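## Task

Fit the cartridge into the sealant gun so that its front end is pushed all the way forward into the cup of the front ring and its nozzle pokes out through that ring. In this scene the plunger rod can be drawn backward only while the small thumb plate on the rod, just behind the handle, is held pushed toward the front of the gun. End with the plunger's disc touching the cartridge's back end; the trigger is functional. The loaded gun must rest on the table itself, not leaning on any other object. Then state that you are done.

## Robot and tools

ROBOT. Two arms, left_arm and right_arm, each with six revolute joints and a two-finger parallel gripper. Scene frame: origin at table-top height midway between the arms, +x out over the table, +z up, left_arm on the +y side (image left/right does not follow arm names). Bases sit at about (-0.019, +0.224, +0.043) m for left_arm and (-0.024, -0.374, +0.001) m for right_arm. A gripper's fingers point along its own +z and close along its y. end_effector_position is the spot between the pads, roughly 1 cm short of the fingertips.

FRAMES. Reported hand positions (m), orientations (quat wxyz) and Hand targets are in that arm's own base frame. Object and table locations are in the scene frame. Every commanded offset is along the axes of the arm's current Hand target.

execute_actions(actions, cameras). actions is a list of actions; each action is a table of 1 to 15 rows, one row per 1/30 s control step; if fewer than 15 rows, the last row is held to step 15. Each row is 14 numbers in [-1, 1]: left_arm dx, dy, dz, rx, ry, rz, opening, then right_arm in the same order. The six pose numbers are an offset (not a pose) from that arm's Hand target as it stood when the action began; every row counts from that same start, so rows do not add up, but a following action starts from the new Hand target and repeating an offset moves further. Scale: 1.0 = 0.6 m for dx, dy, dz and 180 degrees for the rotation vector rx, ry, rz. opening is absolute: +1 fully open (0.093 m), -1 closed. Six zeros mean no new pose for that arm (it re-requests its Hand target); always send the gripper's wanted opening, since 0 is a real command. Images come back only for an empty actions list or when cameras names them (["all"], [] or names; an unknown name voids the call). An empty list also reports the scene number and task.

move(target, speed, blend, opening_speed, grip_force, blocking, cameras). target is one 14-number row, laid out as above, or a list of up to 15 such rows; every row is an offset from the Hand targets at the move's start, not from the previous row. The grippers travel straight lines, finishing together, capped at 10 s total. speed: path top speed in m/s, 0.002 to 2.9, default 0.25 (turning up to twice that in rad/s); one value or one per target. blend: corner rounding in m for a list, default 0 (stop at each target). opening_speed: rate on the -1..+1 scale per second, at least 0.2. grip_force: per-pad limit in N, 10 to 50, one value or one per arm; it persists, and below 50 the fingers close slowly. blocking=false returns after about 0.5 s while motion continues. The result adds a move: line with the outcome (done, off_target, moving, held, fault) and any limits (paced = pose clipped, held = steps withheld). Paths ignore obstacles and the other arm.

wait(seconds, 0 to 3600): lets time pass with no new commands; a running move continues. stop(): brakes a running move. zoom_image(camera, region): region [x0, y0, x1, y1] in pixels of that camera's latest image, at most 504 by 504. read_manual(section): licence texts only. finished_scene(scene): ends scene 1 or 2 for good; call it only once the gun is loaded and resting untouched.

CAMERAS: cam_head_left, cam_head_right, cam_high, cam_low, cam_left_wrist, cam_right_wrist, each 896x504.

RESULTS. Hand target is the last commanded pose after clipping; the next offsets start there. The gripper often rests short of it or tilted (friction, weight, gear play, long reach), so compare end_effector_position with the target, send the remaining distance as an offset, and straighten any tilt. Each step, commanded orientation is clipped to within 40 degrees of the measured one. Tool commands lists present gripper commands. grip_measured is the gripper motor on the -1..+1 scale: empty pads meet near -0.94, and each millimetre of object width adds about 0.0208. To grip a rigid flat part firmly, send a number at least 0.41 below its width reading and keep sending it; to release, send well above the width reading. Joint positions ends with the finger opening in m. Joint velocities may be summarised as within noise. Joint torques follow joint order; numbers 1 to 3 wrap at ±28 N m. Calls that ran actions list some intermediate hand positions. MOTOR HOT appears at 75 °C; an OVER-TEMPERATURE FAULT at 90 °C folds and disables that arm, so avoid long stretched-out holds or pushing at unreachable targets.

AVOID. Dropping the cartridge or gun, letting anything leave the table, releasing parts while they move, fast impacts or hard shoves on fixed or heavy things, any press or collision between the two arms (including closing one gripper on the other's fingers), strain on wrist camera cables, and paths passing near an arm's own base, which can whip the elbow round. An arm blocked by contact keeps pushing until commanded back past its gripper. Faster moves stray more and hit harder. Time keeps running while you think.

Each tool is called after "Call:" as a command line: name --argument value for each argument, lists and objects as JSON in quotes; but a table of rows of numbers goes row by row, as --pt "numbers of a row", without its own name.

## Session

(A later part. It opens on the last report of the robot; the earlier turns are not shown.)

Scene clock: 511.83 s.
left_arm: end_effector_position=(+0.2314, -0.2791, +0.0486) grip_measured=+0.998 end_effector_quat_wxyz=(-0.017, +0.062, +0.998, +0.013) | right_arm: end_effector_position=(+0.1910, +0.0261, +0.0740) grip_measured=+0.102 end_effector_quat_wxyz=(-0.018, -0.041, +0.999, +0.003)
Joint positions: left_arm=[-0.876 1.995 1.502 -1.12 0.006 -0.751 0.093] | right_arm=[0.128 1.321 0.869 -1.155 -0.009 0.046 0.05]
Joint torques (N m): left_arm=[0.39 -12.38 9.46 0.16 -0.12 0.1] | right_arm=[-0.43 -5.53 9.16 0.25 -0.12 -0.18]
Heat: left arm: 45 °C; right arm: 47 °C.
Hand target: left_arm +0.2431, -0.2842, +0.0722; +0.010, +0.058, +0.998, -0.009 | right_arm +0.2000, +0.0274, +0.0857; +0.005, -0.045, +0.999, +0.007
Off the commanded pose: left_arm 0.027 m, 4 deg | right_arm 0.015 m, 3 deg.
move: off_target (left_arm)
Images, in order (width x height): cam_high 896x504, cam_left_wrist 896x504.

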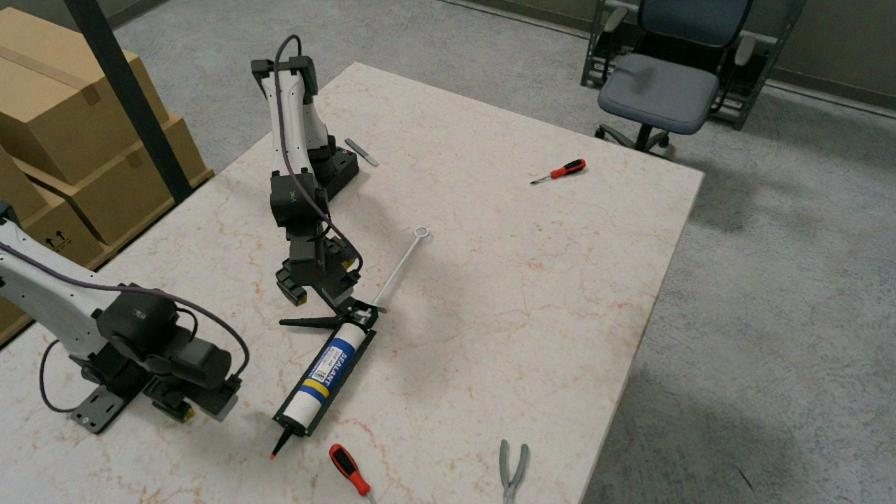

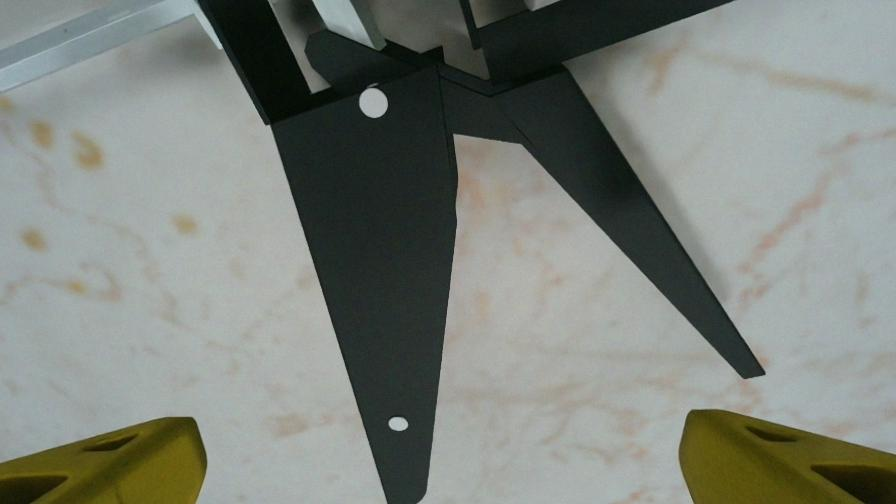

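Call:
move --target '[0.1,0.25,-0.05,0,0,0,1,0,0,0,0,0,0,0.1]' --speed 0.2 --cameras '["cam_head_left","cam_head_right","cam_high","cam_low"]'

Call:
zoom_image --camera "cam_head_right" --region '[440, 240, 700, 400]'

Call:
zoom_image --camera "cam_high" --region '[260, 290, 400, 470]'

Scene clock: 514.17 s.
left_arm: end_effector_position=(+0.2021, -0.1296, +0.0927) grip_measured=+0.998 end_effector_quat_wxyz=(+0.002, +0.054, +0.999, -0.005) | right_arm: end_effector_position=(+0.1910, +0.0261, +0.0740) grip_measured=+0.102 end_effector_quat_wxyz=(-0.018, -0.041, +0.999, +0.003)
Joint positions: left_arm=[-0.566 1.454 1.052 -1.161 0.006 -0.458 0.093] | right_arm=[0.128 1.321 0.869 -1.155 -0.009 0.046 0.05]
Joint torques (N m): left_arm=[0.39 -6.91 5.61 0.29 -0.02 0.11] | right_arm=[-0.59 -5.55 9.21 0.26 -0.12 -0.16]
Heat: left arm: 45 °C; right arm: 48 °C.
Hand target: left_arm +0.2003, -0.1277, +0.0984; +0.010, +0.058, +0.998, -0.009 | right_arm +0.2000, +0.0274, +0.0857; +0.005, -0.045, +0.999, +0.007
Off the commanded pose: left_arm 0.006 m, 1 deg | right_arm 0.015 m, 3 deg.
move: done

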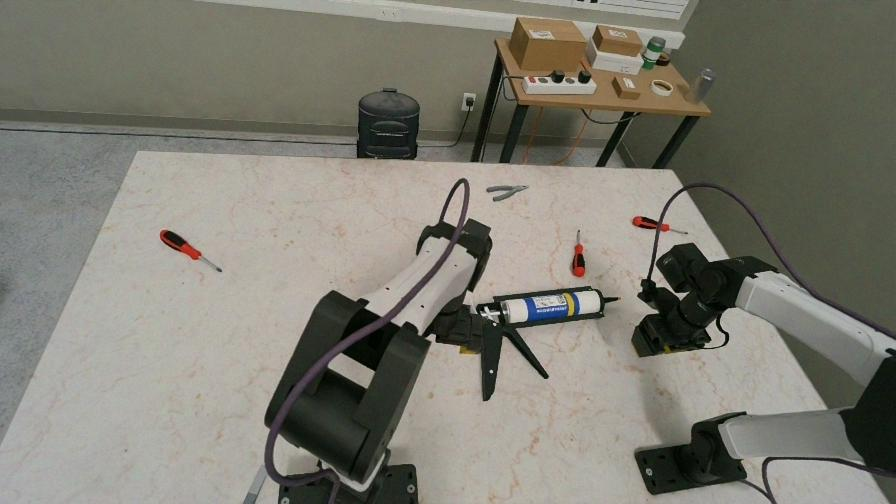

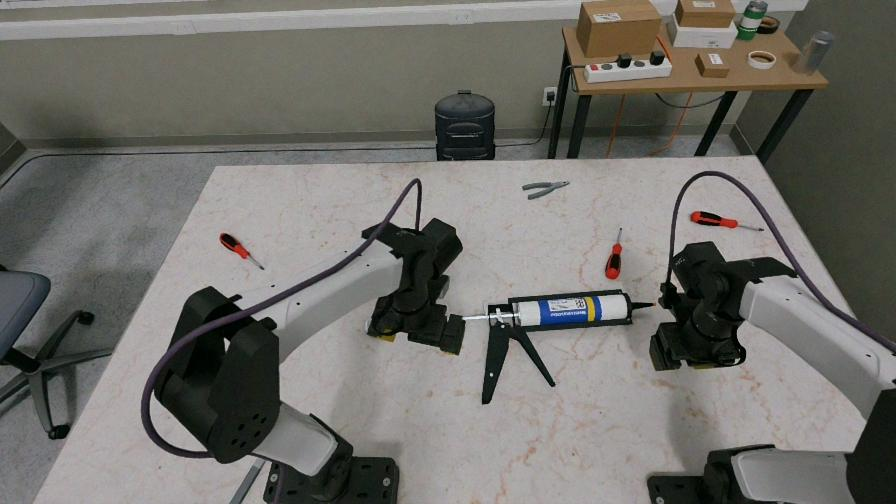

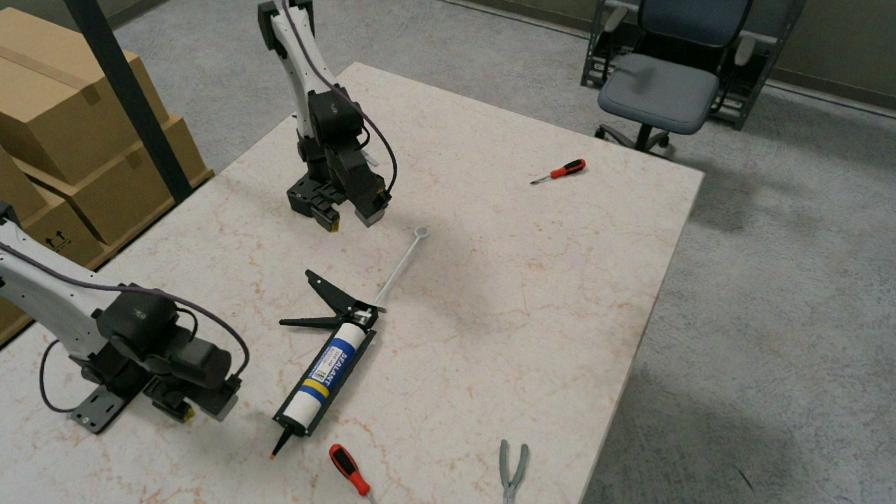

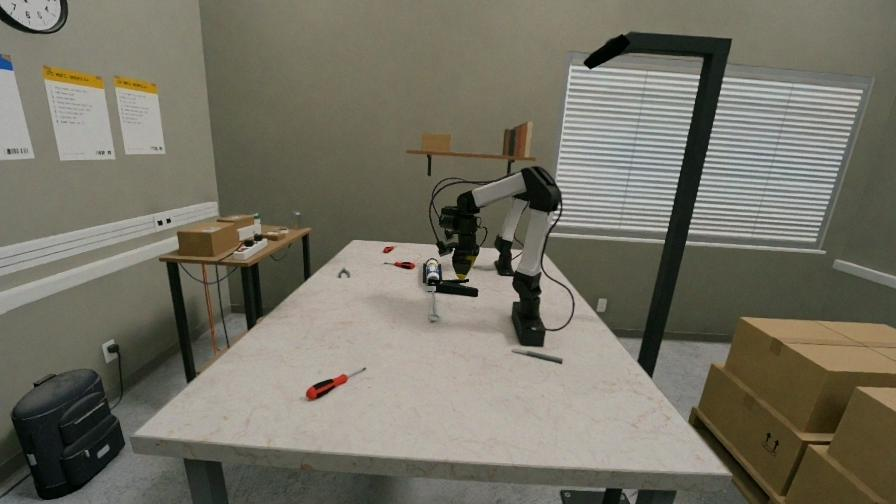

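Scaled by 1.938.

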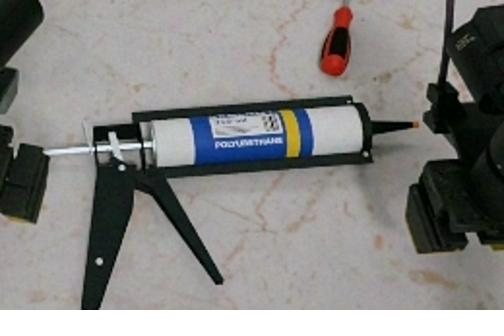

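Scaled by 2.800.

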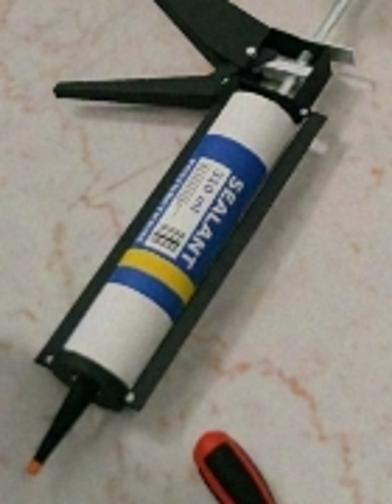

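Call:
wait --seconds 0.2 --cameras '["cam_right_wrist","cam_left_wrist","cam_head_right"]'

Call:
zoom_image --camera "cam_head_right" --region '[590, 270, 670, 350]'

Call:
zoom_image --camera "cam_head_right" --region '[480, 280, 560, 360]'

Scene clock: 514.80 s.
left_arm: end_effector_position=(+0.2021, -0.1296, +0.0927) grip_measured=+0.998 end_effector_quat_wxyz=(+0.002, +0.054, +0.999, -0.005) | right_arm: end_effector_position=(+0.1910, +0.0261, +0.0740) grip_measured=+0.102 end_effector_quat_wxyz=(-0.018, -0.041, +0.999, +0.003)
Joint positions: left_arm=[-0.566 1.454 1.052 -1.161 0.006 -0.458 0.093] | right_arm=[0.128 1.321 0.869 -1.155 -0.009 0.046 0.05]
Joint torques (N m): left_arm=[0.4 -6.91 5.63 0.3 -0.02 0.1] | right_arm=[-0.5 -5.57 9.21 0.25 -0.13 -0.14]
Heat: left arm: 45 °C; right arm: 48 °C.
Hand target: left_arm +0.2003, -0.1277, +0.0984; +0.010, +0.058, +0.998, -0.009 | right_arm +0.2000, +0.0274, +0.0857; +0.005, -0.045, +0.999, +0.007
Tool commands: left_gripper/opening=+1.0 right_gripper/opening=+0.1
Off the commanded pose: left_arm 0.006 m, 1 deg | right_arm 0.015 m, 3 deg.
wait: 0.20 s; at rest from the start
Images, in order (width x height): cam_head_right 896x504, cam_left_wrist 896x504, cam_right_wrist 896x504.

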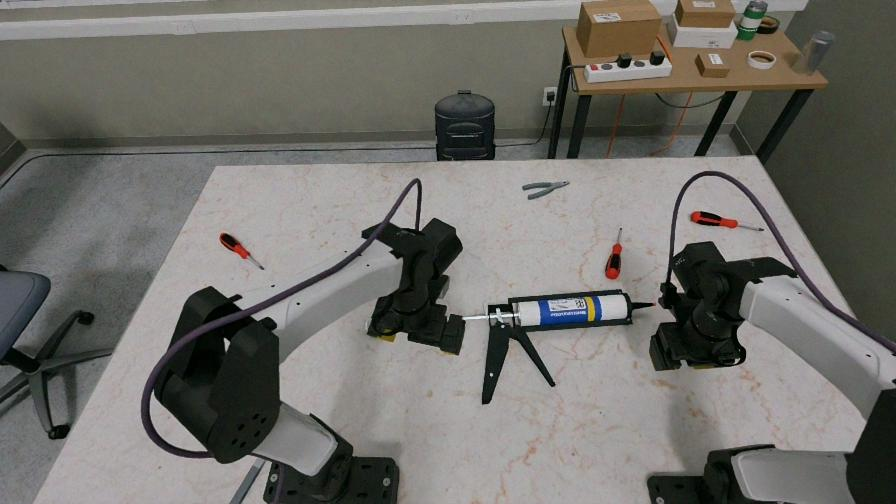

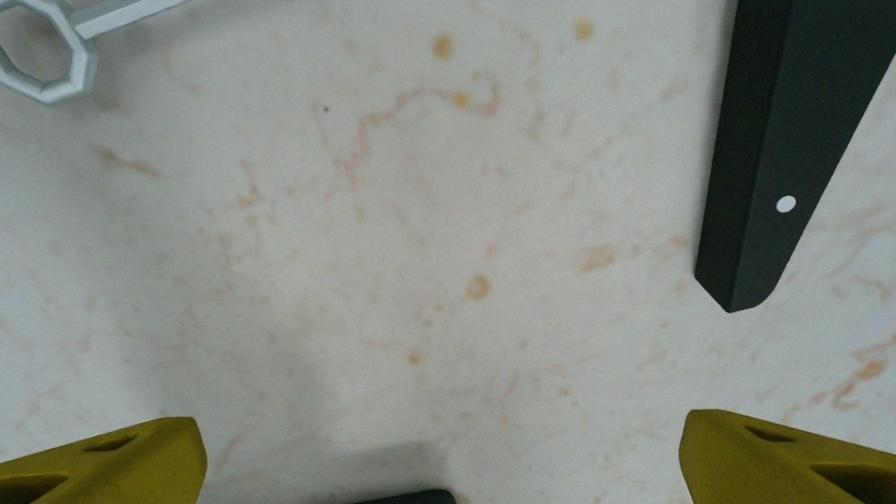

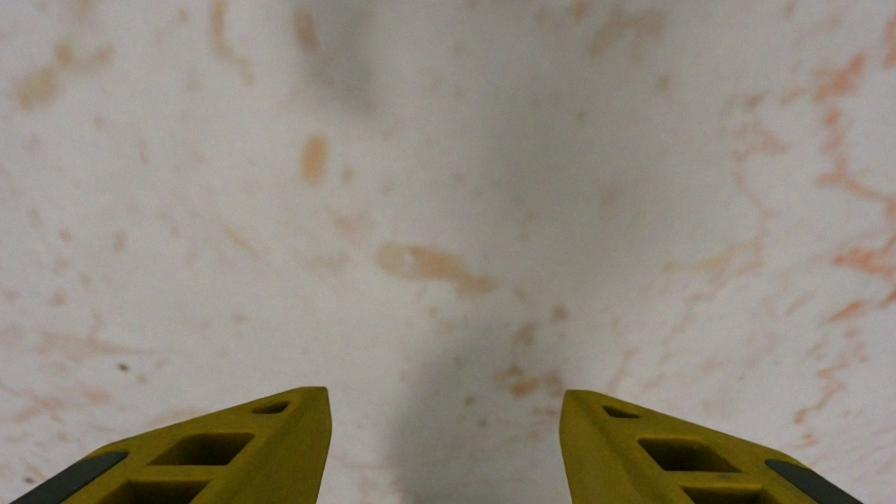

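Scaled by 6.300.

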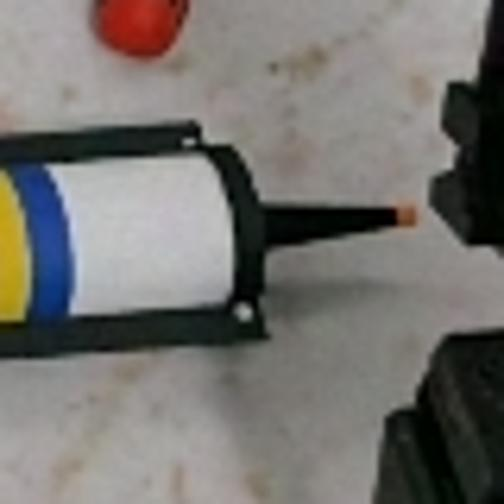

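Scaled by 6.300.

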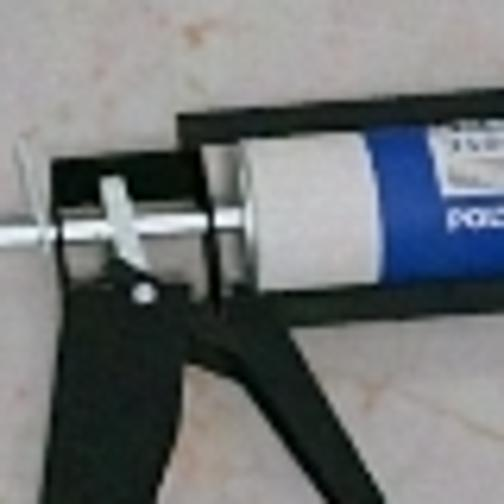

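Call:
finished_scene --scene 1

The scene is finished: the task was done.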